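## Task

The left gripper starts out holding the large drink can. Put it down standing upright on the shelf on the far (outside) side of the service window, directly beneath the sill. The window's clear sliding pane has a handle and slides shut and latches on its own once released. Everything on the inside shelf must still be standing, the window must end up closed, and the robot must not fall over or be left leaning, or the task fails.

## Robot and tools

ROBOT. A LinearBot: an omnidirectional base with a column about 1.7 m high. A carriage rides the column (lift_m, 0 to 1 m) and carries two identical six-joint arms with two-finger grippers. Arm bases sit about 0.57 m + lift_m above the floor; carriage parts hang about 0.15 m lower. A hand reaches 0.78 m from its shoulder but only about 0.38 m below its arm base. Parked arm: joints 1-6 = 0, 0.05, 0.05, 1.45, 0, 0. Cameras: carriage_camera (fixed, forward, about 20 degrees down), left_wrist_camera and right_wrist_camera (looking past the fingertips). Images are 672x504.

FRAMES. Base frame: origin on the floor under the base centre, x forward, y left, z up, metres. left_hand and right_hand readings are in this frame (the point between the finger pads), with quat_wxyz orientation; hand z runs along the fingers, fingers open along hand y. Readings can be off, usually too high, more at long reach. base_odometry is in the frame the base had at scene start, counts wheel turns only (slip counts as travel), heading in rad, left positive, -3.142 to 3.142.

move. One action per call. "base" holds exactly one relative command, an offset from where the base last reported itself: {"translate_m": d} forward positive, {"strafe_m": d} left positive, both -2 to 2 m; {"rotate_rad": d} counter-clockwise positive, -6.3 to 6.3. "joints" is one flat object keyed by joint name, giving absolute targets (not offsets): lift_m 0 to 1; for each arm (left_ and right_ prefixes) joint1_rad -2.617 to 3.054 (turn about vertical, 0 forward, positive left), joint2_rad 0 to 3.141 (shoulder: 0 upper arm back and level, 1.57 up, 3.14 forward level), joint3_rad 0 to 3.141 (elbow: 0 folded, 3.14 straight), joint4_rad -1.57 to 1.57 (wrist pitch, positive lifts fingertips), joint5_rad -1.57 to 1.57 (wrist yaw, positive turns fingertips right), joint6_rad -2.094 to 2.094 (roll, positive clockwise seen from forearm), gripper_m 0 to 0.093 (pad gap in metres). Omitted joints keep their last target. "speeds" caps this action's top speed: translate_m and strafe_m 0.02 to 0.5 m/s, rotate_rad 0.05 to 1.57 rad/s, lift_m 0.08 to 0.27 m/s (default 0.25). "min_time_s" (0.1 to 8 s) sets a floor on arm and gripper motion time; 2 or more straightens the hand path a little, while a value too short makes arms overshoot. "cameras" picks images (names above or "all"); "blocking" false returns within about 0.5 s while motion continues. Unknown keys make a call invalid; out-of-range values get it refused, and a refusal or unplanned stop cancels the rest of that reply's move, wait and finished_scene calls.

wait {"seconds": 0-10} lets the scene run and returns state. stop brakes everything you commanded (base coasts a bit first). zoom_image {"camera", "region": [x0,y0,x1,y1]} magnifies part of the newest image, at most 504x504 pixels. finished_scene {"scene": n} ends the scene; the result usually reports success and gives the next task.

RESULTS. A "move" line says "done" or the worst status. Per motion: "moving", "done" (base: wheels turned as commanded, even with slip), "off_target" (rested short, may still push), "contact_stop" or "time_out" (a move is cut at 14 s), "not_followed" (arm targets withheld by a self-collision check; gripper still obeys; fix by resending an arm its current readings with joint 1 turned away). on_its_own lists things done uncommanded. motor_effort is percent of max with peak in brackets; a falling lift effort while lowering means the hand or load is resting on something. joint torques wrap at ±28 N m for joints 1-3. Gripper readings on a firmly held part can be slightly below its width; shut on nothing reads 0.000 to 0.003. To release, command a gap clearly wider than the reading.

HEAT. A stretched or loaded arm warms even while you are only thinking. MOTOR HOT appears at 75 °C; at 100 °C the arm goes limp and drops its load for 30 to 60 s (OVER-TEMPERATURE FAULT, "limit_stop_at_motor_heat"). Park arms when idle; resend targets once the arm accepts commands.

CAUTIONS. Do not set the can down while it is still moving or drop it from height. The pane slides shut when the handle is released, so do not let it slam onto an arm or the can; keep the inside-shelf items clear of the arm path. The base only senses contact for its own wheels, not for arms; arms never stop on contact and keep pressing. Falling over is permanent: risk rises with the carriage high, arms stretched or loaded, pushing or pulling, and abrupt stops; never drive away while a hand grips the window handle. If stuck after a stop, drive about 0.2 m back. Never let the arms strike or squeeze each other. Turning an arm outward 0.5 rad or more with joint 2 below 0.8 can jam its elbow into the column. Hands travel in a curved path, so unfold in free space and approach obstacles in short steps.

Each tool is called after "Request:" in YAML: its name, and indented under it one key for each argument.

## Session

Request:
move:
  cameras: ["all"]

Scene clock: 0.00 s.
Joint torques (N m): no reading
base_odometry: x=+0.000 y=+0.000 heading=+0.000
base_status: not commanded
joint_positions: lift_m=+0.430 left_joint1_rad=+0.017 left_joint2_rad=+0.604 left_joint3_rad=+0.190 left_joint4_rad=-0.391 left_joint5_rad=+0.010 left_joint6_rad=+0.027 left_gripper_m=+0.06443 right_joint1_rad=+0.000 right_joint2_rad=+0.053 right_joint3_rad=+0.031 right_joint4_rad=+1.417 right_joint5_rad=+0.021 right_joint6_rad=+0.024 right_gripper_m=+0.09396
joint_status: not commanded
motor_effort: lift_m=+26 drive_wheels=-1
left_hand: x=+0.4428 y=+0.3140 z=+1.0435 quat_wxyz=(+0.374, +0.007, +0.928, +0.004) (m; base frame)
right_hand: x=+0.2659 y=-0.3156 z=+1.4286 quat_wxyz=(+0.996, +0.012, +0.088, +0.011) (m; base frame)
pictures: carriage_camera, left_wrist_camera, right_wrist_camera

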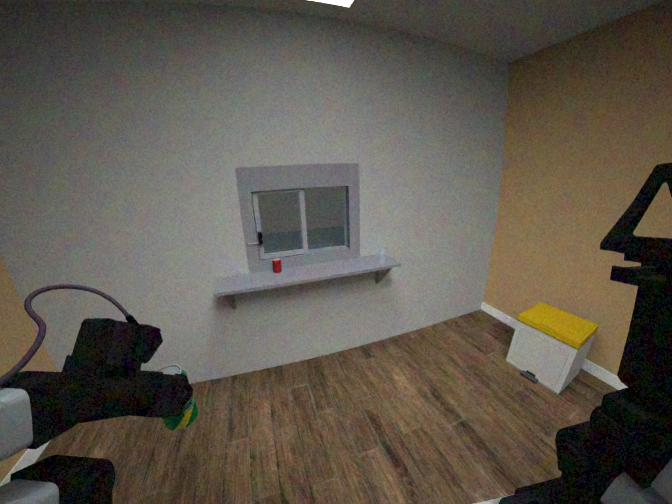

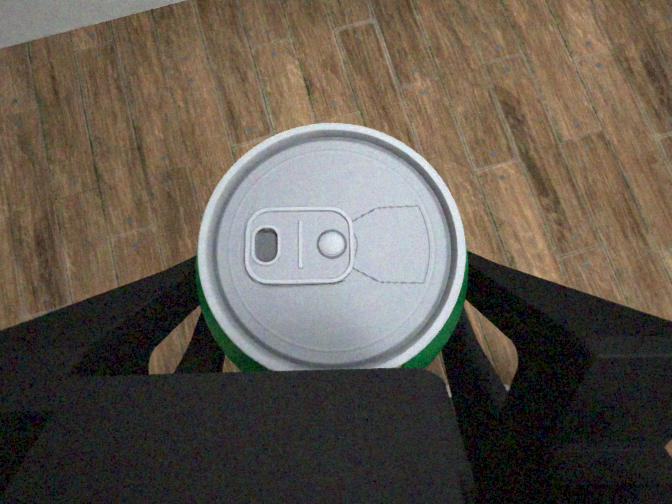

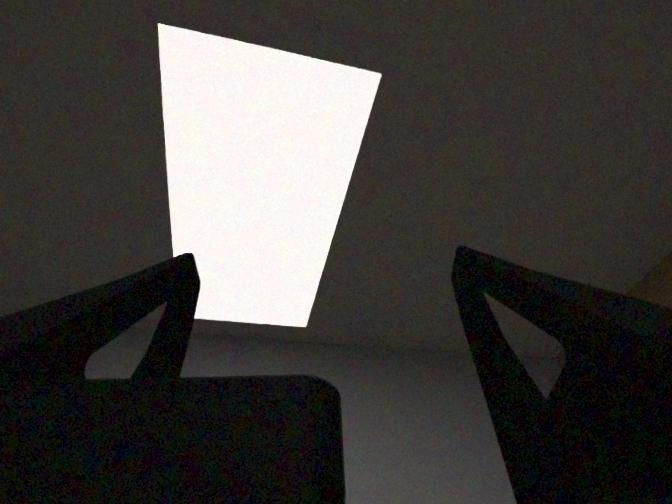

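Request:
zoom_image:
  camera: "carriage_camera"
  region: [200, 150, 420, 315]

Scaled by 2.291 from the camera's 672x504 image, which has a finer 960x720 frame.

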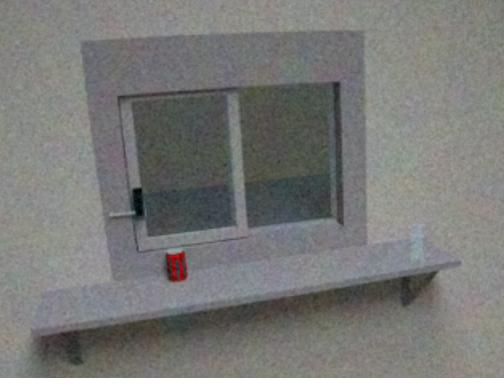

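Request:
zoom_image:
  camera: "carriage_camera"
  region: [60, 300, 260, 450]

Request:
zoom_image:
  camera: "left_wrist_camera"
  region: [140, 80, 560, 440]

Scaled by 2.520 from the camera's 672x504 image, which has a finer 960x720 frame.

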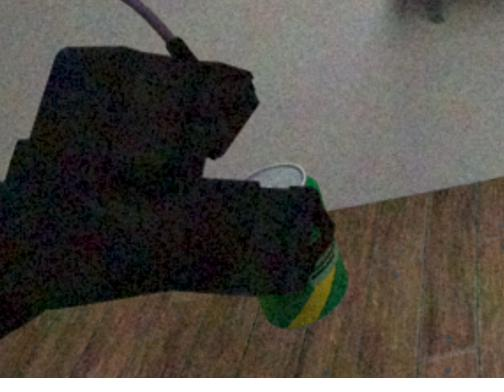

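Scaled by 1.200 from the camera's 672x504 image, which has a finer 960x720 frame.

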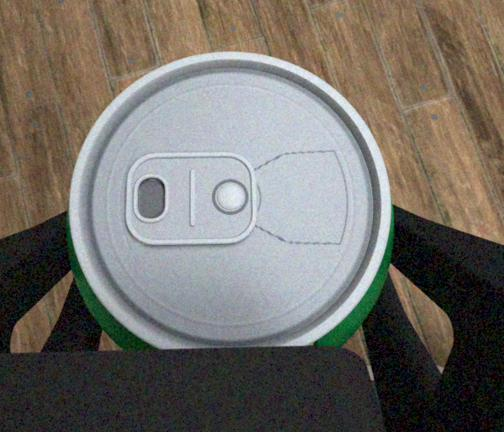

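Request:
move:
  base: {"rotate_rad": 0.346}
  speeds: {"rotate_rad": 0.5}
  cameras: []

Request:
move:
  base: {"strafe_m": -0.28}
  speeds: {"strafe_m": 0.2}
  cameras: []

Request:
move:
  base: {"translate_m": 0.5}
  speeds: {"translate_m": 0.3}
  cameras: ["carriage_camera"]

Request:
zoom_image:
  camera: "carriage_camera"
  region: [170, 100, 570, 400]

Scene clock: 147.27 s.
Joint torques (N m): left_arm=[-0.2 0.01 7.54 2.92 -0.07 0.08] | right_arm=[-0.17 3.3 5.15 -0.25 -0.05 0]
move: done
base_odometry: x=+0.000 y=+0.000 heading=+0.346
base_status: done
joint_positions: lift_m=+0.430 left_joint1_rad=+0.017 left_joint2_rad=+0.604 left_joint3_rad=+0.190 left_joint4_rad=-0.396 left_joint5_rad=+0.009 left_joint6_rad=+0.027 left_gripper_m=+0.06443 right_joint1_rad=+0.000 right_joint2_rad=+0.053 right_joint3_rad=+0.031 right_joint4_rad=+1.417 right_joint5_rad=+0.021 right_joint6_rad=+0.024 right_gripper_m=+0.09396
joint_status: not commanded
motor_effort: lift_m=+25(27) drive_wheels=+1(7)
left_hand: x=+0.4419 y=+0.3140 z=+1.0427 quat_wxyz=(+0.371, +0.007, +0.928, +0.004) (m; base frame)
right_hand: x=+0.2659 y=-0.3156 z=+1.4286 quat_wxyz=(+0.996, +0.012, +0.088, +0.011) (m; base frame)
pictures: none
No camera images: "cameras" was empty.

Scene clock: 149.77 s.
Joint torques (N m): left_arm=[-0.24 -0.02 7.6 2.92 -0.03 0.08] | right_arm=[-0.17 3.33 5.15 -0.24 -0.06 0.01]
move: done
base_odometry: x=+0.095 y=-0.263 heading=+0.346
base_status: done
joint_positions: lift_m=+0.430 left_joint1_rad=+0.017 left_joint2_rad=+0.604 left_joint3_rad=+0.190 left_joint4_rad=-0.396 left_joint5_rad=+0.009 left_joint6_rad=+0.027 left_gripper_m=+0.06443 right_joint1_rad=+0.000 right_joint2_rad=+0.053 right_joint3_rad=+0.031 right_joint4_rad=+1.417 right_joint5_rad=+0.021 right_joint6_rad=+0.024 right_gripper_m=+0.09396
joint_status: not commanded
motor_effort: lift_m=+25(28) drive_wheels=-5(9)
left_hand: x=+0.4419 y=+0.3140 z=+1.0427 quat_wxyz=(+0.371, +0.007, +0.928, +0.004) (m; base frame)
right_hand: x=+0.2659 y=-0.3156 z=+1.4286 quat_wxyz=(+0.996, +0.012, +0.088, +0.011) (m; base frame)
pictures: none
No camera images: "cameras" was empty.

Scene clock: 153.00 s.
Joint torques (N m): left_arm=[-0.1 -0.06 7.51 2.91 -0.06 0.07] | right_arm=[-0.17 3.25 5.23 -0.19 -0.05 0]
move: done
base_odometry: x=+0.566 y=-0.094 heading=+0.346
base_status: done
joint_positions: lift_m=+0.430 left_joint1_rad=+0.017 left_joint2_rad=+0.604 left_joint3_rad=+0.190 left_joint4_rad=-0.397 left_joint5_rad=+0.009 left_joint6_rad=+0.027 left_gripper_m=+0.06443 right_joint1_rad=+0.000 right_joint2_rad=+0.053 right_joint3_rad=+0.031 right_joint4_rad=+1.415 right_joint5_rad=+0.021 right_joint6_rad=+0.024 right_gripper_m=+0.09396
joint_status: not commanded
motor_effort: lift_m=+25(28) drive_wheels=-4(11)
left_hand: x=+0.4418 y=+0.3140 z=+1.0425 quat_wxyz=(+0.371, +0.007, +0.929, +0.004) (m; base frame)
right_hand: x=+0.2664 y=-0.3156 z=+1.4285 quat_wxyz=(+0.996, +0.012, +0.089, +0.011) (m; base frame)
pictures: carriage_camera

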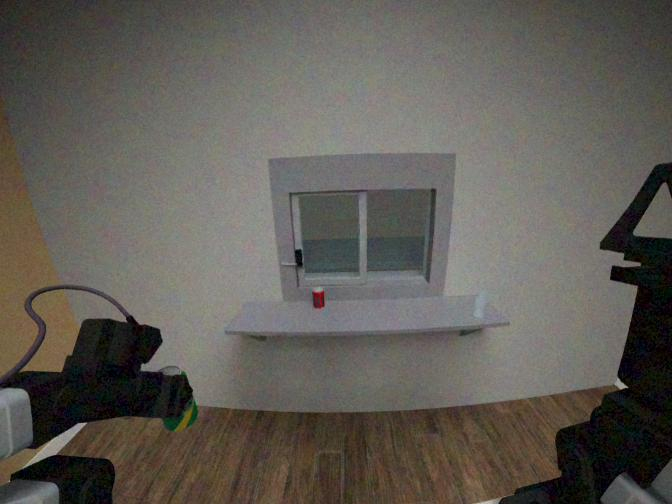

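Scaled by 1.260 from the camera's 672x504 image, which has a finer 960x720 frame.

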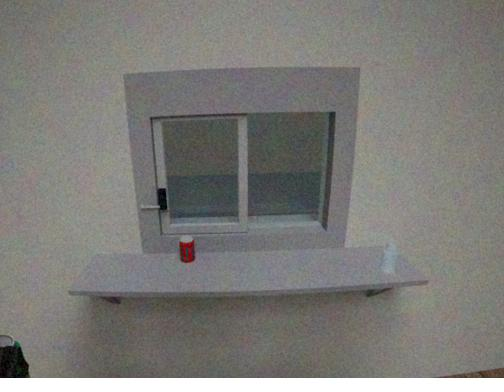

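Request:
move:
  base: {"rotate_rad": 0.027}
  speeds: {"rotate_rad": 0.3}
  cameras: []

Request:
move:
  base: {"strafe_m": -0.056}
  speeds: {"strafe_m": 0.1}
  cameras: []

Request:
move:
  base: {"translate_m": 0.38}
  speeds: {"translate_m": 0.25}
  cameras: ["carriage_camera"]

Request:
zoom_image:
  camera: "carriage_camera"
  region: [168, 100, 672, 478]

Scene clock: 194.57 s.
Joint torques (N m): left_arm=[-0.2 -0.1 7.53 2.91 -0.04 0.06] | right_arm=[-0.17 3.34 5.15 -0.24 -0.06 0.01]
move: done
base_odometry: x=+0.566 y=-0.094 heading=+0.372
base_status: done
joint_positions: lift_m=+0.430 left_joint1_rad=+0.017 left_joint2_rad=+0.604 left_joint3_rad=+0.190 left_joint4_rad=-0.397 left_joint5_rad=+0.009 left_joint6_rad=+0.027 left_gripper_m=+0.06443 right_joint1_rad=+0.000 right_joint2_rad=+0.053 right_joint3_rad=+0.031 right_joint4_rad=+1.415 right_joint5_rad=+0.021 right_joint6_rad=+0.024 right_gripper_m=+0.09396
joint_status: not commanded
motor_effort: lift_m=+27(29) drive_wheels=-5(7)
left_hand: x=+0.4417 y=+0.3140 z=+1.0424 quat_wxyz=(+0.371, +0.007, +0.929, +0.004) (m; base frame)
right_hand: x=+0.2664 y=-0.3156 z=+1.4285 quat_wxyz=(+0.996, +0.012, +0.089, +0.011) (m; base frame)
pictures: none
No camera images: "cameras" was empty.

Scene clock: 195.83 s.
Joint torques (N m): left_arm=[-0.16 0.01 7.5 2.93 -0.07 0.05] | right_arm=[-0.18 3.32 5.05 -0.21 -0.05 0.01]
move: done
base_odometry: x=+0.586 y=-0.146 heading=+0.373
base_status: done
joint_positions: lift_m=+0.430 left_joint1_rad=+0.017 left_joint2_rad=+0.604 left_joint3_rad=+0.190 left_joint4_rad=-0.397 left_joint5_rad=+0.009 left_joint6_rad=+0.027 left_gripper_m=+0.06443 right_joint1_rad=+0.000 right_joint2_rad=+0.053 right_joint3_rad=+0.031 right_joint4_rad=+1.415 right_joint5_rad=+0.021 right_joint6_rad=+0.024 right_gripper_m=+0.09396
joint_status: not commanded
motor_effort: lift_m=+27(28) drive_wheels=-2(6)
left_hand: x=+0.4417 y=+0.3140 z=+1.0424 quat_wxyz=(+0.371, +0.007, +0.929, +0.004) (m; base frame)
right_hand: x=+0.2664 y=-0.3156 z=+1.4285 quat_wxyz=(+0.996, +0.012, +0.089, +0.011) (m; base frame)
pictures: none
No camera images: "cameras" was empty.

Scene clock: 198.70 s.
Joint torques (N m): left_arm=[-0.12 -0.06 7.5 2.91 -0.06 0.04] | right_arm=[-0.17 3.21 5.15 -0.18 -0.05 0]
move: done
base_odometry: x=+0.940 y=-0.008 heading=+0.372
base_status: done
joint_positions: lift_m=+0.430 left_joint1_rad=+0.017 left_joint2_rad=+0.604 left_joint3_rad=+0.190 left_joint4_rad=-0.398 left_joint5_rad=+0.009 left_joint6_rad=+0.027 left_gripper_m=+0.06443 right_joint1_rad=+0.000 right_joint2_rad=+0.053 right_joint3_rad=+0.031 right_joint4_rad=+1.414 right_joint5_rad=+0.021 right_joint6_rad=+0.024 right_gripper_m=+0.09396
joint_status: not commanded
motor_effort: lift_m=+23(28) drive_wheels=-3(8)
left_hand: x=+0.4416 y=+0.3140 z=+1.0423 quat_wxyz=(+0.370, +0.007, +0.929, +0.004) (m; base frame)
right_hand: x=+0.2667 y=-0.3156 z=+1.4285 quat_wxyz=(+0.996, +0.012, +0.089, +0.011) (m; base frame)
pictures: carriage_camera

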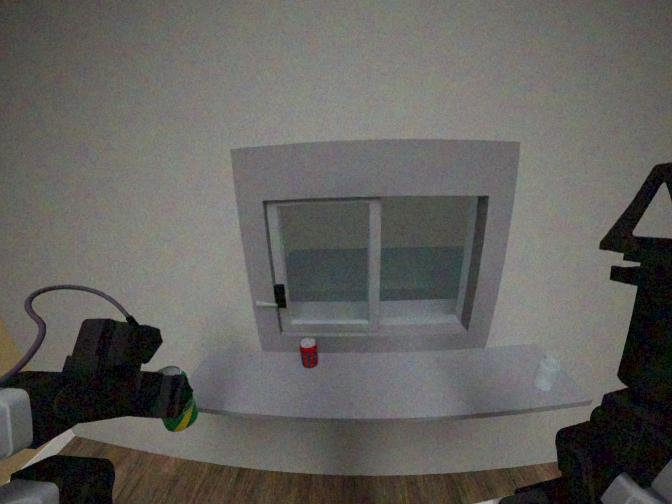

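Scaled by 1.000.

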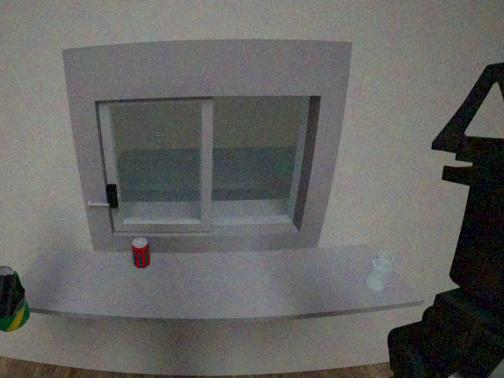

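Request:
move:
  base: {"strafe_m": -0.038}
  speeds: {"strafe_m": 0.1}
  cameras: []

Request:
move:
  base: {"translate_m": 0.2}
  speeds: {"translate_m": 0.15}
  cameras: ["carriage_camera", "left_wrist_camera"]

Scene clock: 238.50 s.
Joint torques (N m): left_arm=[-0.09 -0.03 7.6 2.93 -0.1 0.07] | right_arm=[-0.18 3.32 5.16 -0.21 -0.05 0]
move: done
base_odometry: x=+0.954 y=-0.043 heading=+0.372
base_status: done
joint_positions: lift_m=+0.430 left_joint1_rad=+0.017 left_joint2_rad=+0.604 left_joint3_rad=+0.190 left_joint4_rad=-0.398 left_joint5_rad=+0.010 left_joint6_rad=+0.027 left_gripper_m=+0.06443 right_joint1_rad=+0.000 right_joint2_rad=+0.053 right_joint3_rad=+0.031 right_joint4_rad=+1.414 right_joint5_rad=+0.021 right_joint6_rad=+0.024 right_gripper_m=+0.09396
joint_status: not commanded
motor_effort: lift_m=+25(27) drive_wheels=-2(7)
left_hand: x=+0.4416 y=+0.3140 z=+1.0423 quat_wxyz=(+0.370, +0.007, +0.929, +0.004) (m; base frame)
right_hand: x=+0.2667 y=-0.3156 z=+1.4285 quat_wxyz=(+0.996, +0.012, +0.089, +0.011) (m; base frame)
pictures: none
No camera images: "cameras" was empty.

Scene clock: 240.73 s.
Joint torques (N m): left_arm=[-0.16 -0.03 7.5 2.93 -0.08 0.04] | right_arm=[-0.18 3.28 5.14 -0.27 -0.06 0]
move: done
base_odometry: x=+1.141 y=+0.029 heading=+0.372
base_status: done
joint_positions: lift_m=+0.430 left_joint1_rad=+0.017 left_joint2_rad=+0.604 left_joint3_rad=+0.190 left_joint4_rad=-0.398 left_joint5_rad=+0.010 left_joint6_rad=+0.027 left_gripper_m=+0.06443 right_joint1_rad=+0.000 right_joint2_rad=+0.053 right_joint3_rad=+0.031 right_joint4_rad=+1.414 right_joint5_rad=+0.021 right_joint6_rad=+0.024 right_gripper_m=+0.09396
joint_status: not commanded
motor_effort: lift_m=+24(28) drive_wheels=-3(8)
left_hand: x=+0.4416 y=+0.3140 z=+1.0423 quat_wxyz=(+0.370, +0.007, +0.929, +0.004) (m; base frame)
right_hand: x=+0.2667 y=-0.3156 z=+1.4285 quat_wxyz=(+0.996, +0.012, +0.089, +0.011) (m; base frame)
pictures: carriage_camera, left_wrist_camera

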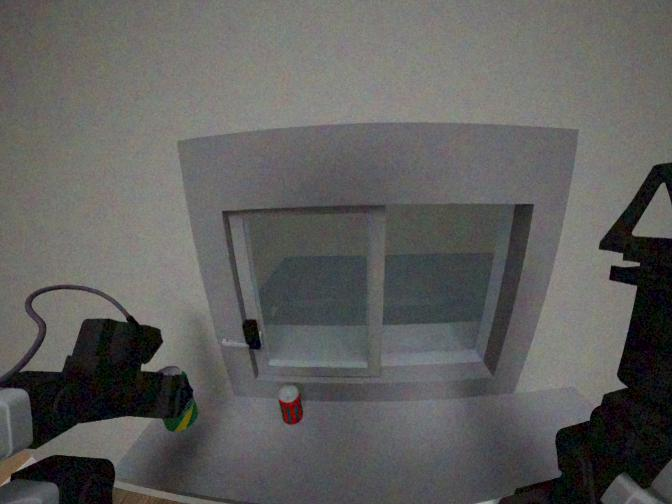

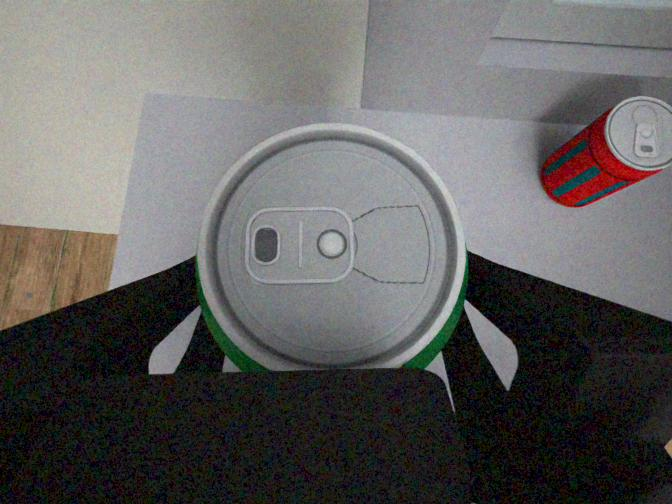

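Request:
move:
  base: {"translate_m": 0.012}
  speeds: {"translate_m": 0.05}
  joints: {"lift_m": 0.397, "left_joint1_rad": 0.5, "left_joint2_rad": 1.01, "left_joint3_rad": 0.42, "left_joint4_rad": -0.165, "right_joint1_rad": 1.2, "right_joint2_rad": 1.92, "right_joint3_rad": 0.92, "right_joint4_rad": 1.11, "right_joint5_rad": 1.0, "right_joint6_rad": 1.575}
  min_time_s: 2.5
  cameras: ["carriage_camera"]

Request:
move:
  joints: {"right_joint1_rad": 1.3766, "right_joint2_rad": 2.69, "right_joint3_rad": 1.81, "right_joint4_rad": 0.88, "right_joint5_rad": 1.277}
  min_time_s: 2
  cameras: ["all"]

Scene clock: 304.57 s.
Joint torques (N m): left_arm=[0.61 -1.87 10.06 2.84 -0.08 0.08] | right_arm=[0.42 -5.9 7.32 1.64 0 0.01]
move: off_target
base_odometry: x=+1.152 y=+0.034 heading=+0.372
base_status: done
joint_positions: lift_m=+0.397 left_joint1_rad=+0.493 left_joint2_rad=+1.011 left_joint3_rad=+0.373 left_joint4_rad=-0.241 left_joint5_rad=+0.010 left_joint6_rad=+0.027 left_gripper_m=+0.06443 right_joint1_rad=+1.193 right_joint2_rad=+1.907 right_joint3_rad=+0.893 right_joint4_rad=+1.112 right_joint5_rad=+0.991 right_joint6_rad=+1.564 right_gripper_m=+0.09397
joint_status: left_joint4_rad off_target (ended at -0.241, target -0.165); the others done
motor_effort: lift_m=+27(30) drive_wheels=-3(8)
left_hand: x=+0.4590 y=+0.4384 z=+1.0183 quat_wxyz=(+0.329, -0.215, +0.916, +0.083) (m; base frame)
right_hand: x=+0.5233 y=+0.0583 z=+1.1723 quat_wxyz=(+0.438, +0.455, +0.516, +0.579) (m; base frame)
pictures: carriage_camera

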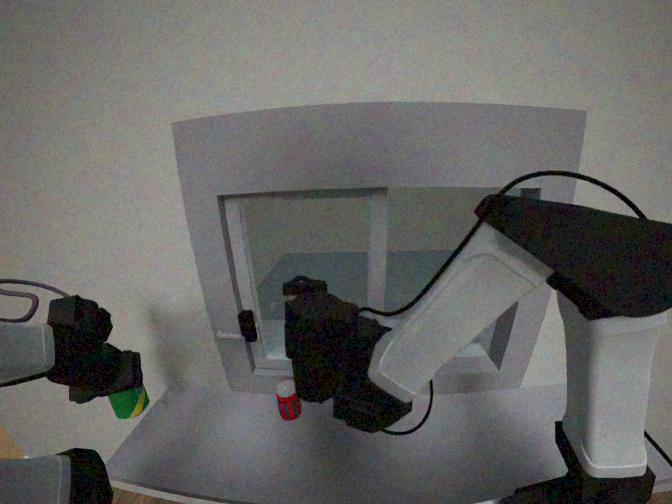

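Scene clock: 306.87 s.
Joint torques (N m): left_arm=[0.61 -1.78 10.03 2.84 -0.06 0.05] | right_arm=[0.49 -9.89 7.71 1.47 0.11 0.02]
move: done
base_odometry: x=+1.152 y=+0.034 heading=+0.372
base_status: not commanded
joint_positions: lift_m=+0.397 left_joint1_rad=+0.493 left_joint2_rad=+1.011 left_joint3_rad=+0.373 left_joint4_rad=-0.241 left_joint5_rad=+0.010 left_joint6_rad=+0.027 left_gripper_m=+0.06443 right_joint1_rad=+1.369 right_joint2_rad=+2.671 right_joint3_rad=+1.782 right_joint4_rad=+0.885 right_joint5_rad=+1.268 right_joint6_rad=+1.567 right_gripper_m=+0.09397
joint_status: all done
motor_effort: lift_m=+27(29) drive_wheels=-3(3)
left_hand: x=+0.4591 y=+0.4384 z=+1.0184 quat_wxyz=(+0.329, -0.215, +0.916, +0.083) (m; base frame)
right_hand: x=+0.4992 y=+0.2251 z=+1.0495 quat_wxyz=(+0.476, +0.472, +0.527, +0.522) (m; base frame)
pictures: carriage_camera, left_wrist_camera, right_wrist_camera

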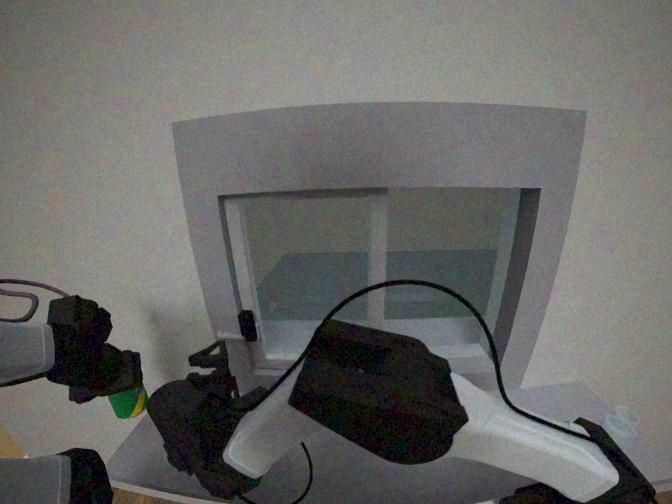

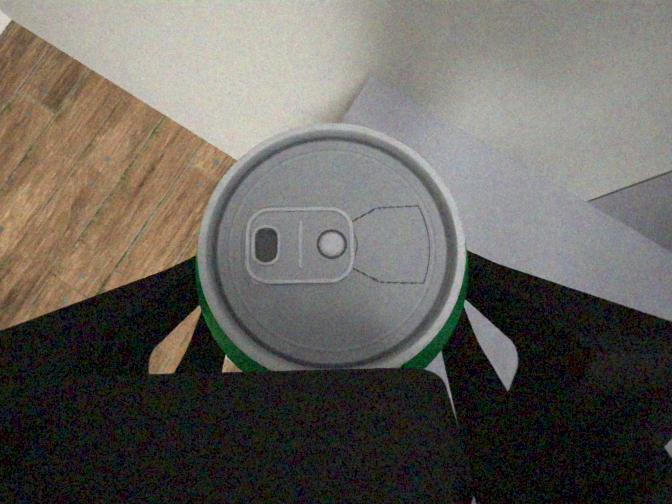

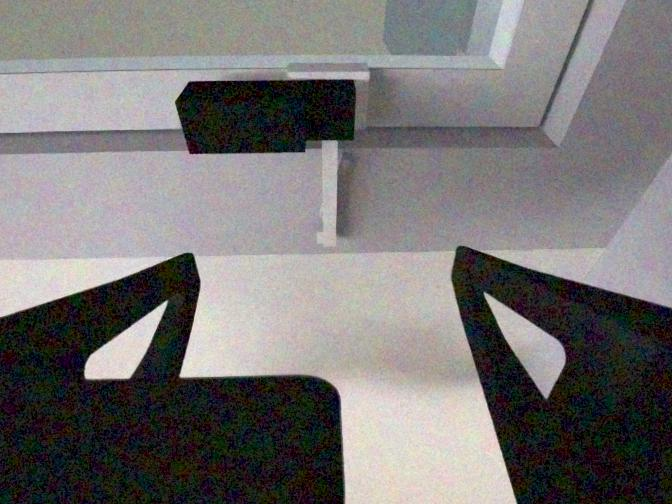

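Request:
move:
  joints: {"right_joint1_rad": 1.238, "right_joint2_rad": 2.798, "right_joint3_rad": 2.062, "right_joint4_rad": 0.737, "right_joint5_rad": 1.165}
  min_time_s: 1.5
  cameras: ["right_wrist_camera"]

Request:
move:
  joints: {"right_gripper_m": 0.032}
  min_time_s: 1
  cameras: ["right_wrist_camera", "carriage_camera"]

Request:
zoom_image:
  camera: "right_wrist_camera"
  region: [200, 100, 480, 400]

Scene clock: 329.97 s.
Joint torques (N m): left_arm=[0.55 -1.78 10.06 2.87 -0.06 0.08] | right_arm=[-0.79 -10.51 8.28 1.49 -0.14 0.02]
move: done
base_odometry: x=+1.152 y=+0.034 heading=+0.372
base_status: not commanded
joint_positions: lift_m=+0.397 left_joint1_rad=+0.493 left_joint2_rad=+1.011 left_joint3_rad=+0.373 left_joint4_rad=-0.241 left_joint5_rad=+0.010 left_joint6_rad=+0.027 left_gripper_m=+0.06443 right_joint1_rad=+1.245 right_joint2_rad=+2.777 right_joint3_rad=+2.031 right_joint4_rad=+0.742 right_joint5_rad=+1.174 right_joint6_rad=+1.567 right_gripper_m=+0.09397
joint_status: all done
motor_effort: lift_m=+28(28) drive_wheels=-3(3)
left_hand: x=+0.4591 y=+0.4384 z=+1.0184 quat_wxyz=(+0.329, -0.215, +0.916, +0.083) (m; base frame)
right_hand: x=+0.5729 y=+0.2325 z=+1.0546 quat_wxyz=(+0.483, +0.480, +0.520, +0.515) (m; base frame)
pictures: right_wrist_camera

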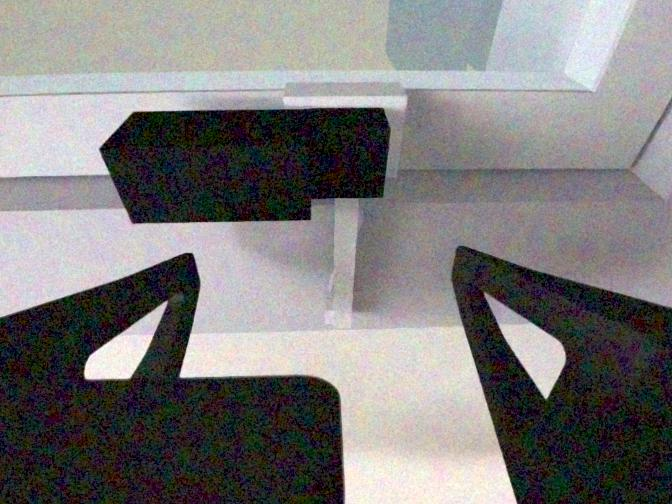

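Scene clock: 331.23 s.
Joint torques (N m): left_arm=[0.59 -1.84 9.99 2.85 -0.09 0.07] | right_arm=[-0.8 -10.5 8.31 1.54 -0.09 0.02]
move: done
base_odometry: x=+1.152 y=+0.034 heading=+0.372
base_status: not commanded
joint_positions: lift_m=+0.397 left_joint1_rad=+0.493 left_joint2_rad=+1.011 left_joint3_rad=+0.373 left_joint4_rad=-0.241 left_joint5_rad=+0.010 left_joint6_rad=+0.027 left_gripper_m=+0.06443 right_joint1_rad=+1.245 right_joint2_rad=+2.777 right_joint3_rad=+2.031 right_joint4_rad=+0.741 right_joint5_rad=+1.173 right_joint6_rad=+1.567 right_gripper_m=+0.03207
joint_status: all done
motor_effort: lift_m=+25(28) drive_wheels=-3(3)
left_hand: x=+0.4591 y=+0.4384 z=+1.0184 quat_wxyz=(+0.329, -0.215, +0.916, +0.083) (m; base frame)
right_hand: x=+0.5728 y=+0.2326 z=+1.0545 quat_wxyz=(+0.483, +0.480, +0.520, +0.515) (m; base frame)
pictures: carriage_camera, right_wrist_camera

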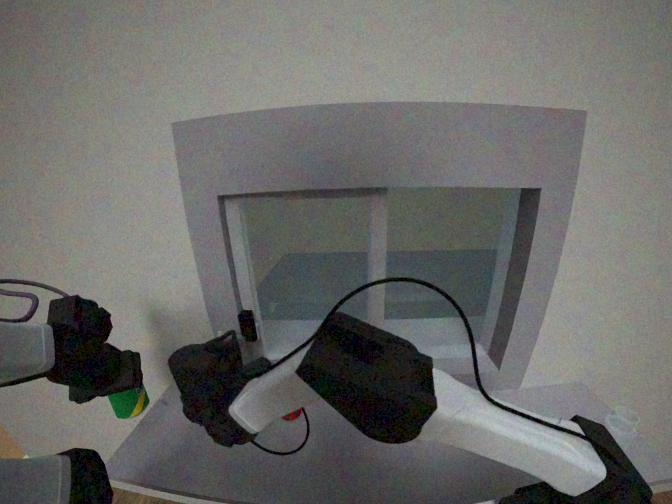

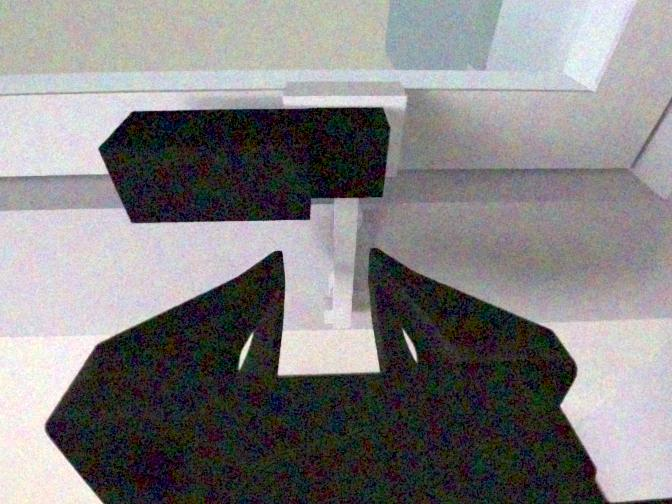

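Scaled by 1.680 from the camera's 672x504 image, which has a finer 960x720 frame.

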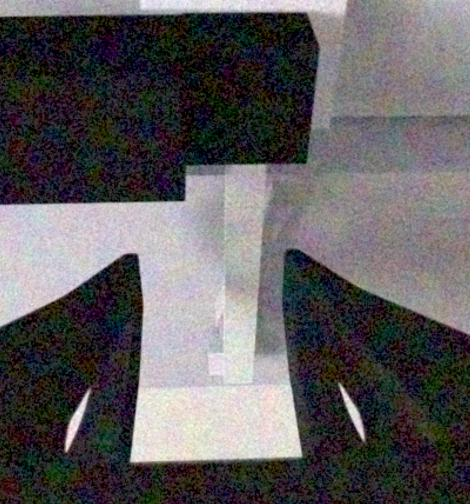

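Request:
move:
  base: {"translate_m": 0.013}
  speeds: {"translate_m": 0.05}
  cameras: ["right_wrist_camera"]

Request:
zoom_image:
  camera: "right_wrist_camera"
  region: [200, 100, 480, 400]

Scene clock: 344.63 s.
Joint torques (N m): left_arm=[0.65 -1.91 10.06 2.8 -0.07 0.08] | right_arm=[-0.83 -10.58 8.29 1.57 -0.06 0.01]
move: done
base_odometry: x=+1.164 y=+0.038 heading=+0.372
base_status: done
joint_positions: lift_m=+0.397 left_joint1_rad=+0.493 left_joint2_rad=+1.011 left_joint3_rad=+0.373 left_joint4_rad=-0.237 left_joint5_rad=+0.010 left_joint6_rad=+0.027 left_gripper_m=+0.06443 right_joint1_rad=+1.246 right_joint2_rad=+2.778 right_joint3_rad=+2.031 right_joint4_rad=+0.738 right_joint5_rad=+1.170 right_joint6_rad=+1.567 right_gripper_m=+0.03207
joint_status: not commanded
motor_effort: lift_m=+27(28) drive_wheels=-3(9)
left_hand: x=+0.4596 y=+0.4387 z=+1.0189 quat_wxyz=(+0.331, -0.215, +0.915, +0.083) (m; base frame)
right_hand: x=+0.5726 y=+0.2332 z=+1.0535 quat_wxyz=(+0.483, +0.478, +0.522, +0.515) (m; base frame)
pictures: right_wrist_camera

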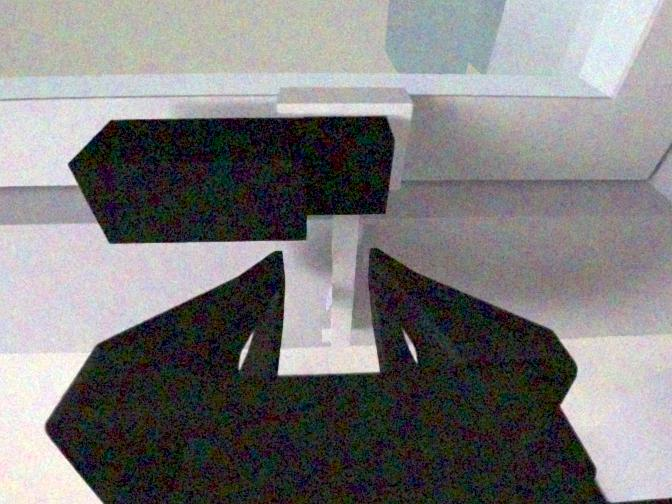

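Scaled by 1.680 from the camera's 672x504 image, which has a finer 960x720 frame.

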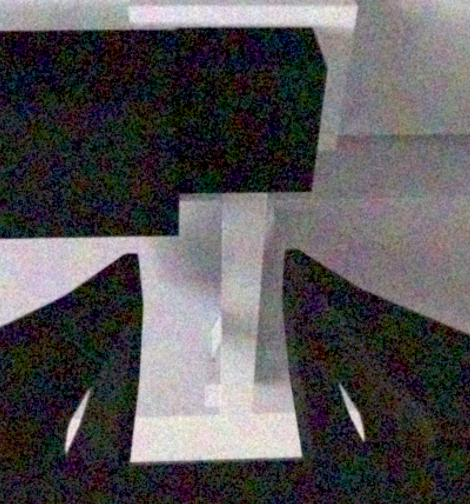

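Request:
move:
  joints: {"lift_m": 0.419}
  speeds: {"lift_m": 0.08}
  cameras: ["right_wrist_camera"]

Request:
move:
  joints: {"right_joint1_rad": 1.09, "right_joint2_rad": 2.39, "right_joint3_rad": 1.267, "right_joint4_rad": 1.13, "right_joint5_rad": 1.139}
  min_time_s: 2.5
  cameras: ["right_wrist_camera", "carriage_camera"]

Scene clock: 365.10 s.
Joint torques (N m): left_arm=[0.61 -2.02 9.66 2.77 -0.05 0.07] | right_arm=[-0.84 -11.56 8.23 1.67 0 0]
move: done
base_odometry: x=+1.164 y=+0.038 heading=+0.372
base_status: not commanded
joint_positions: lift_m=+0.419 left_joint1_rad=+0.493 left_joint2_rad=+1.013 left_joint3_rad=+0.379 left_joint4_rad=-0.233 left_joint5_rad=+0.010 left_joint6_rad=+0.027 left_gripper_m=+0.06443 right_joint1_rad=+1.246 right_joint2_rad=+2.788 right_joint3_rad=+2.031 right_joint4_rad=+0.725 right_joint5_rad=+1.166 right_joint6_rad=+1.568 right_gripper_m=+0.03207
joint_status: all done
motor_effort: lift_m=+25(30) drive_wheels=-3(3)
left_hand: x=+0.4617 y=+0.4398 z=+1.0434 quat_wxyz=(+0.334, -0.215, +0.914, +0.084) (m; base frame)
right_hand: x=+0.5724 y=+0.2336 z=+1.0678 quat_wxyz=(+0.485, +0.474, +0.530, +0.509) (m; base frame)
pictures: right_wrist_camera

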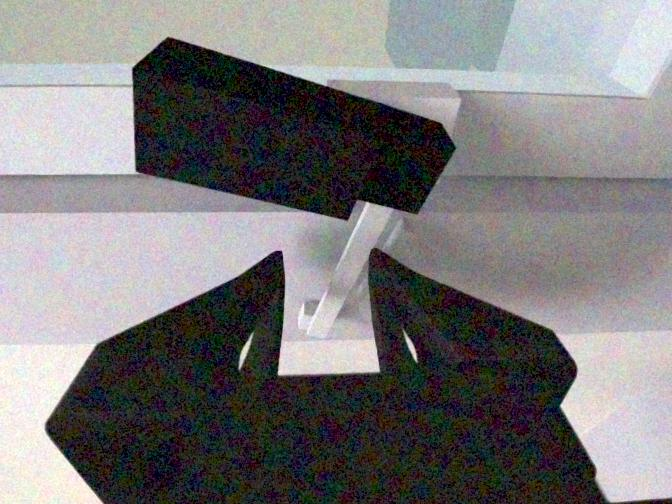

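Scene clock: 367.90 s.
Joint torques (N m): left_arm=[0.58 -1.95 9.65 2.79 -0.07 0.07] | right_arm=[-1.43 -14.58 3.96 2.07 0.15 -0.04]
move: off_target
base_odometry: x=+1.164 y=+0.038 heading=+0.372
base_status: not commanded
joint_positions: lift_m=+0.419 left_joint1_rad=+0.493 left_joint2_rad=+1.013 left_joint3_rad=+0.379 left_joint4_rad=-0.233 left_joint5_rad=+0.010 left_joint6_rad=+0.027 left_gripper_m=+0.06443 right_joint1_rad=+1.105 right_joint2_rad=+2.456 right_joint3_rad=+1.273 right_joint4_rad=+1.088 right_joint5_rad=+1.129 right_joint6_rad=+1.573 right_gripper_m=+0.03205
joint_status: right_joint4_rad off_target (ended at +1.088, target +1.130); the others done
motor_effort: lift_m=+24(29) drive_wheels=+0(3)
left_hand: x=+0.4617 y=+0.4398 z=+1.0434 quat_wxyz=(+0.334, -0.215, +0.914, +0.084) (m; base frame)
right_hand: x=+0.5940 y=+0.0823 z=+1.0542 quat_wxyz=(+0.516, +0.495, +0.525, +0.462) (m; base frame)
pictures: carriage_camera, right_wrist_camera

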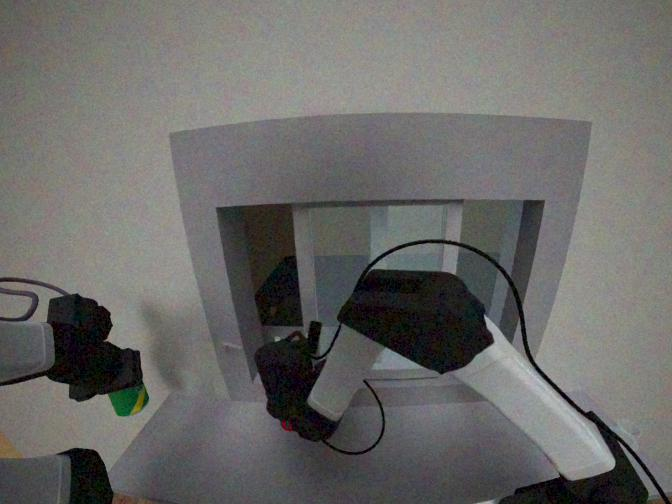

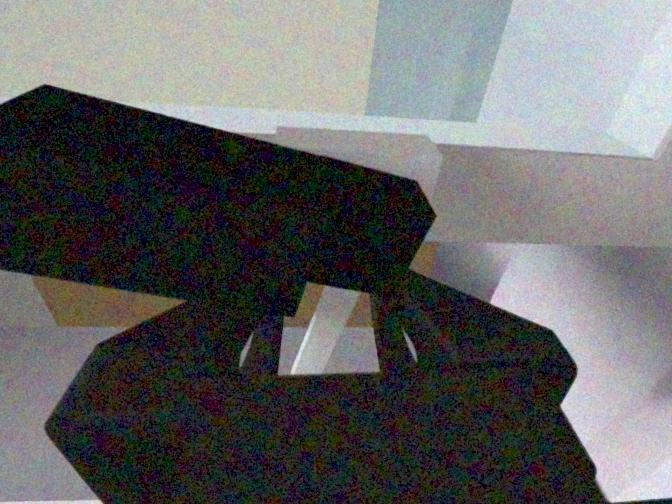

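Request:
move:
  joints: {"right_joint1_rad": 1.0, "right_joint2_rad": 2.15, "right_joint3_rad": 0.742, "right_joint4_rad": 1.43, "right_joint5_rad": 1.0}
  min_time_s: 2
  cameras: ["right_wrist_camera", "carriage_camera"]

Scene clock: 382.30 s.
Joint torques (N m): left_arm=[0.54 -1.92 9.62 2.79 -0.08 0.06] | right_arm=[-1.2 -11.18 2.91 2.27 0.11 -0.1]
move: off_target
MOTOR HOT: joint 2 (shoulder) of the right arm reports 75 °C; the controller stops that arm at 100 °C. To cool a motor, set the load down, stop pushing, or move to a pose that needs little force.
base_odometry: x=+1.164 y=+0.038 heading=+0.372
base_status: not commanded
joint_positions: lift_m=+0.419 left_joint1_rad=+0.493 left_joint2_rad=+1.013 left_joint3_rad=+0.379 left_joint4_rad=-0.233 left_joint5_rad=+0.010 left_joint6_rad=+0.027 left_gripper_m=+0.06443 right_joint1_rad=+1.012 right_joint2_rad=+2.203 right_joint3_rad=+0.748 right_joint4_rad=+1.379 right_joint5_rad=+0.992 right_joint6_rad=+1.579 right_gripper_m=+0.03205
joint_status: right_joint4_rad off_target (ended at +1.379, target +1.430); the others done
motor_effort: lift_m=+29(29) drive_wheels=+0(0)
left_hand: x=+0.4617 y=+0.4398 z=+1.0434 quat_wxyz=(+0.334, -0.215, +0.914, +0.084) (m; base frame)
right_hand: x=+0.5727 y=-0.0223 z=+1.0690 quat_wxyz=(+0.498, +0.491, +0.529, +0.480) (m; base frame)
pictures: carriage_camera, right_wrist_camera

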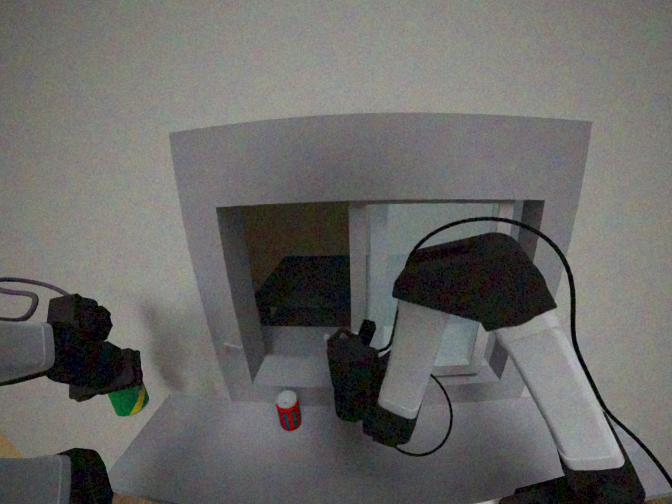

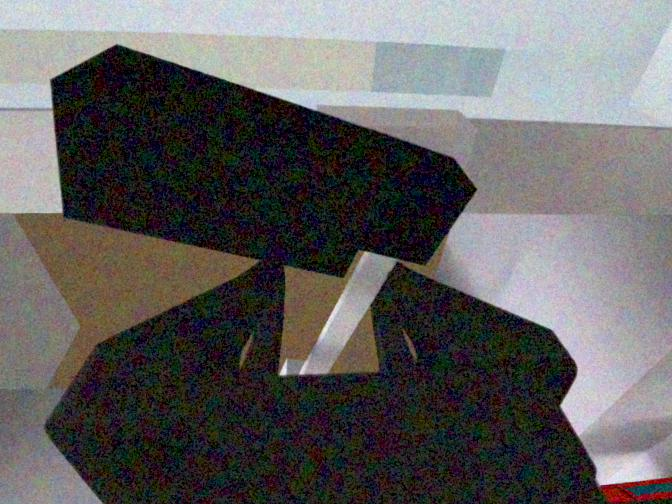

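Request:
move:
  joints: {"right_joint2_rad": 2.225, "right_joint4_rad": 1.385, "left_joint1_rad": -0.457, "left_joint2_rad": 0.83, "left_joint3_rad": 0.465, "left_joint4_rad": -0.325}
  min_time_s: 2
  cameras: ["carriage_camera", "left_wrist_camera"]

Request:
move:
  joints: {"left_joint1_rad": -0.457, "left_joint2_rad": 2.44, "left_joint3_rad": 2.04, "left_joint4_rad": -0.305}
  min_time_s: 3
  cameras: ["carriage_camera", "left_wrist_camera", "right_wrist_camera"]

Scene clock: 438.27 s.
Joint torques (N m): left_arm=[-0.81 -2.92 10.56 2.85 -0.07 0.06] | right_arm=[-1.18 -6.31 2.88 1.85 0.18 -0.1]
move: off_target
MOTOR HOT: still on. Joint 2 (shoulder) of the right arm reports 76 °C.
base_odometry: x=+1.164 y=+0.038 heading=+0.372
base_status: not commanded
joint_positions: lift_m=+0.419 left_joint1_rad=-0.451 left_joint2_rad=+0.853 left_joint3_rad=+0.416 left_joint4_rad=-0.390 left_joint5_rad=+0.009 left_joint6_rad=+0.027 left_gripper_m=+0.06444 right_joint1_rad=+1.012 right_joint2_rad=+2.214 right_joint3_rad=+0.748 right_joint4_rad=+1.374 right_joint5_rad=+0.986 right_joint6_rad=+1.579 right_gripper_m=+0.03205
joint_status: left_joint4_rad off_target (ended at -0.390, target -0.325); the others done
motor_effort: lift_m=+25(28) drive_wheels=+0(0)
left_hand: x=+0.4547 y=+0.1964 z=+1.0724 quat_wxyz=(+0.355, +0.222, +0.905, -0.081) (m; base frame)
right_hand: x=+0.5724 y=-0.0218 z=+1.0634 quat_wxyz=(+0.498, +0.488, +0.536, +0.476) (m; base frame)
pictures: carriage_camera, left_wrist_camera

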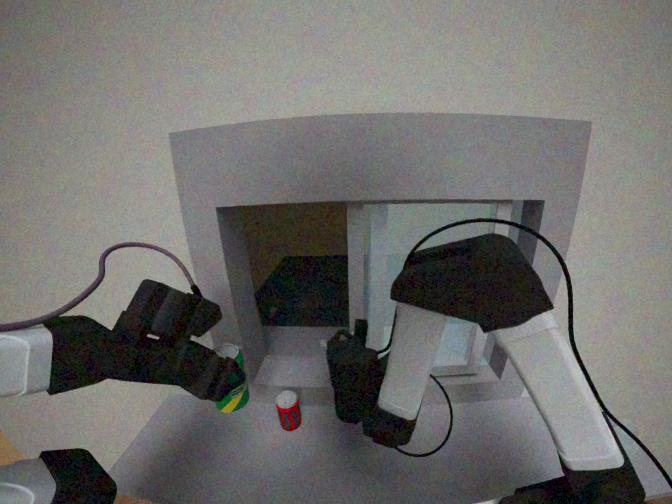

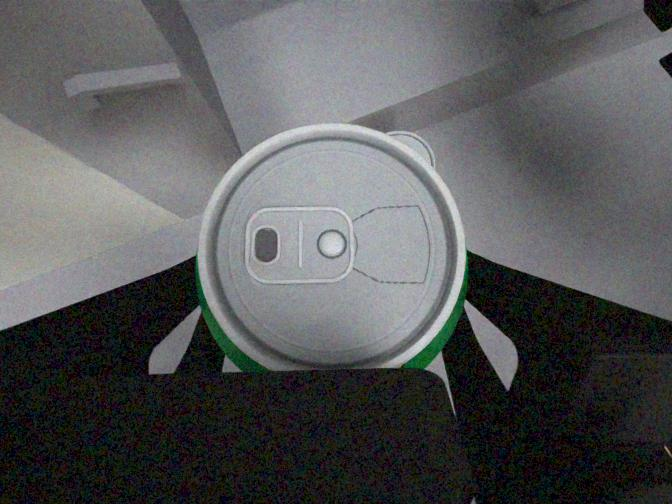

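Scene clock: 441.57 s.
Joint torques (N m): left_arm=[-0.73 -12.08 10.43 2.9 -0.07 0.07] | right_arm=[-1.18 -6.31 2.86 1.85 0.18 -0.1]
move: off_target
MOTOR HOT: still on. Joint 2 (shoulder) of the right arm reports 74 °C.
base_odometry: x=+1.164 y=+0.038 heading=+0.372
base_status: not commanded
joint_positions: lift_m=+0.419 left_joint1_rad=-0.451 left_joint2_rad=+2.444 left_joint3_rad=+1.992 left_joint4_rad=-0.377 left_joint5_rad=+0.009 left_joint6_rad=+0.027 left_gripper_m=+0.06444 right_joint1_rad=+1.012 right_joint2_rad=+2.214 right_joint3_rad=+0.748 right_joint4_rad=+1.374 right_joint5_rad=+0.986 right_joint6_rad=+1.579 right_gripper_m=+0.03205
joint_status: left_joint4_rad off_target (ended at -0.377, target -0.305); the others done
motor_effort: lift_m=+27(28) drive_wheels=+0(0)
left_hand: x=+0.7920 y=+0.0332 z=+1.0388 quat_wxyz=(+0.353, +0.222, +0.905, -0.080) (m; base frame)
right_hand: x=+0.5724 y=-0.0218 z=+1.0634 quat_wxyz=(+0.498, +0.488, +0.536, +0.476) (m; base frame)
pictures: carriage_camera, left_wrist_camera, right_wrist_camera

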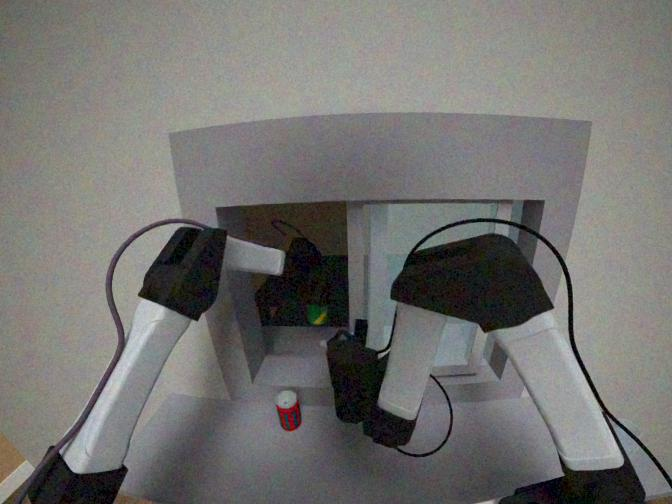

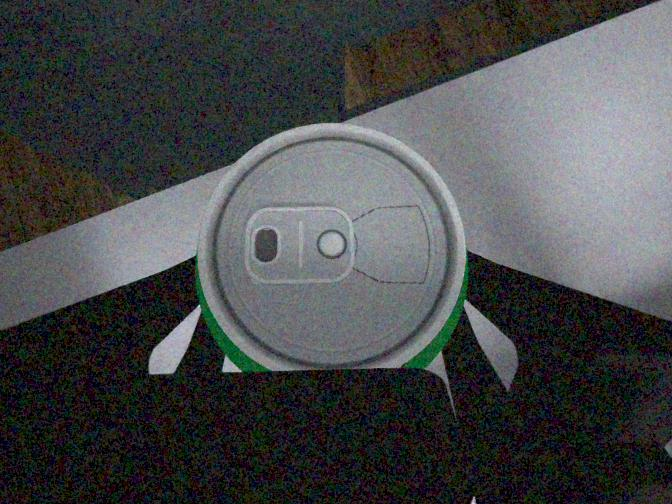

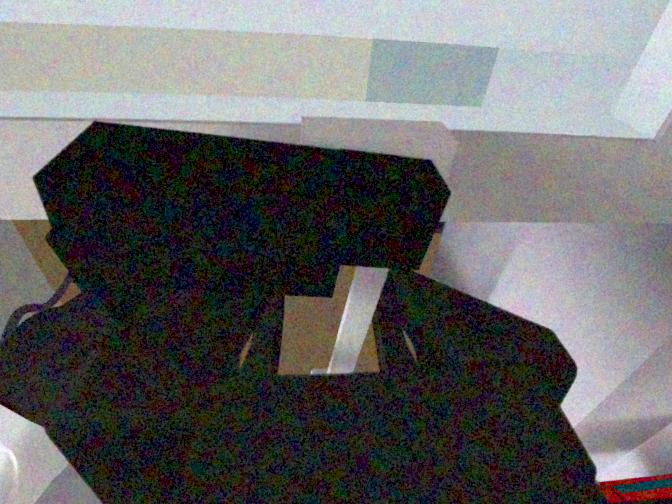

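Request:
move:
  joints: {"left_joint2_rad": 2.604, "left_joint3_rad": 1.911, "left_joint4_rad": 0.023}
  min_time_s: 1.8
  cameras: ["left_wrist_camera"]

Scene clock: 448.00 s.
Joint torques (N m): left_arm=[-0.72 -12.53 6.83 3.06 -0.08 0.08] | right_arm=[-1.18 -6.3 2.85 1.85 0.18 -0.1]
move: off_target
MOTOR HOT: cleared for the motors of the right arm.
base_odometry: x=+1.164 y=+0.038 heading=+0.372
base_status: not commanded
joint_positions: lift_m=+0.419 left_joint1_rad=-0.451 left_joint2_rad=+2.607 left_joint3_rad=+1.900 left_joint4_rad=-0.062 left_joint5_rad=+0.009 left_joint6_rad=+0.027 left_gripper_m=+0.06444 right_joint1_rad=+1.012 right_joint2_rad=+2.214 right_joint3_rad=+0.748 right_joint4_rad=+1.374 right_joint5_rad=+0.986 right_joint6_rad=+1.579 right_gripper_m=+0.03205
joint_status: left_joint4_rad off_target (ended at -0.062, target +0.023); the others done
motor_effort: lift_m=+25(28) drive_wheels=+0(0)
left_hand: x=+0.8046 y=+0.0271 z=+0.9533 quat_wxyz=(+0.380, +0.220, +0.894, -0.086) (m; base frame)
right_hand: x=+0.5724 y=-0.0218 z=+1.0634 quat_wxyz=(+0.498, +0.488, +0.536, +0.476) (m; base frame)
pictures: left_wrist_camera

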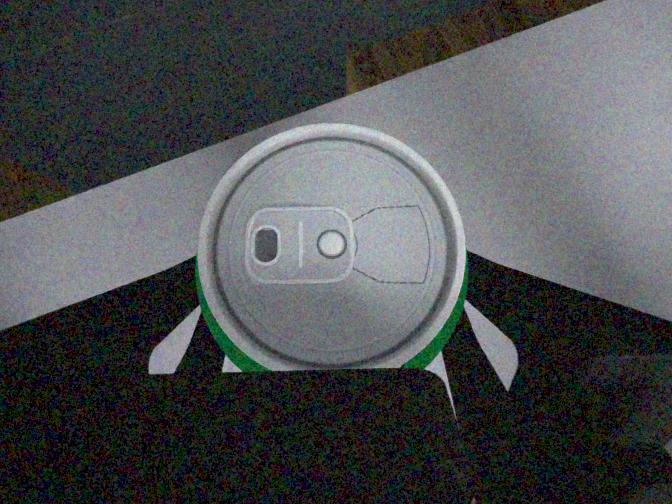

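Request:
move:
  joints: {"left_joint2_rad": 2.618, "left_joint3_rad": 1.869, "left_joint4_rad": 0.043}
  min_time_s: 1.2
  cameras: ["left_wrist_camera"]

Scene clock: 455.03 s.
Joint torques (N m): left_arm=[-0.87 -12.36 6.72 3.02 -0.08 0.06] | right_arm=[-1.18 -6.31 2.86 1.85 0.17 -0.1]
move: off_target
base_odometry: x=+1.164 y=+0.038 heading=+0.372
base_status: not commanded
joint_positions: lift_m=+0.419 left_joint1_rad=-0.451 left_joint2_rad=+2.621 left_joint3_rad=+1.859 left_joint4_rad=-0.039 left_joint5_rad=+0.009 left_joint6_rad=+0.027 left_gripper_m=+0.06444 right_joint1_rad=+1.012 right_joint2_rad=+2.214 right_joint3_rad=+0.748 right_joint4_rad=+1.374 right_joint5_rad=+0.986 right_joint6_rad=+1.579 right_gripper_m=+0.03205
joint_status: left_joint4_rad off_target (ended at -0.039, target +0.043); the others done
motor_effort: lift_m=+27(28) drive_wheels=+0(0)
left_hand: x=+0.7954 y=+0.0315 z=+0.9328 quat_wxyz=(+0.366, +0.221, +0.900, -0.083) (m; base frame)
right_hand: x=+0.5724 y=-0.0218 z=+1.0634 quat_wxyz=(+0.498, +0.488, +0.536, +0.476) (m; base frame)
pictures: left_wrist_camera

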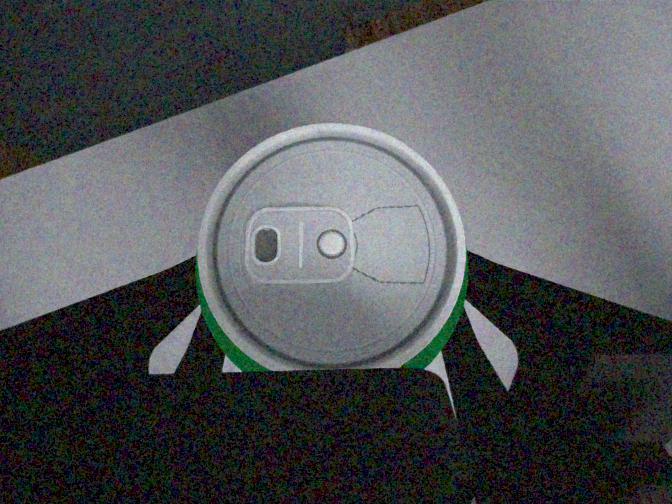

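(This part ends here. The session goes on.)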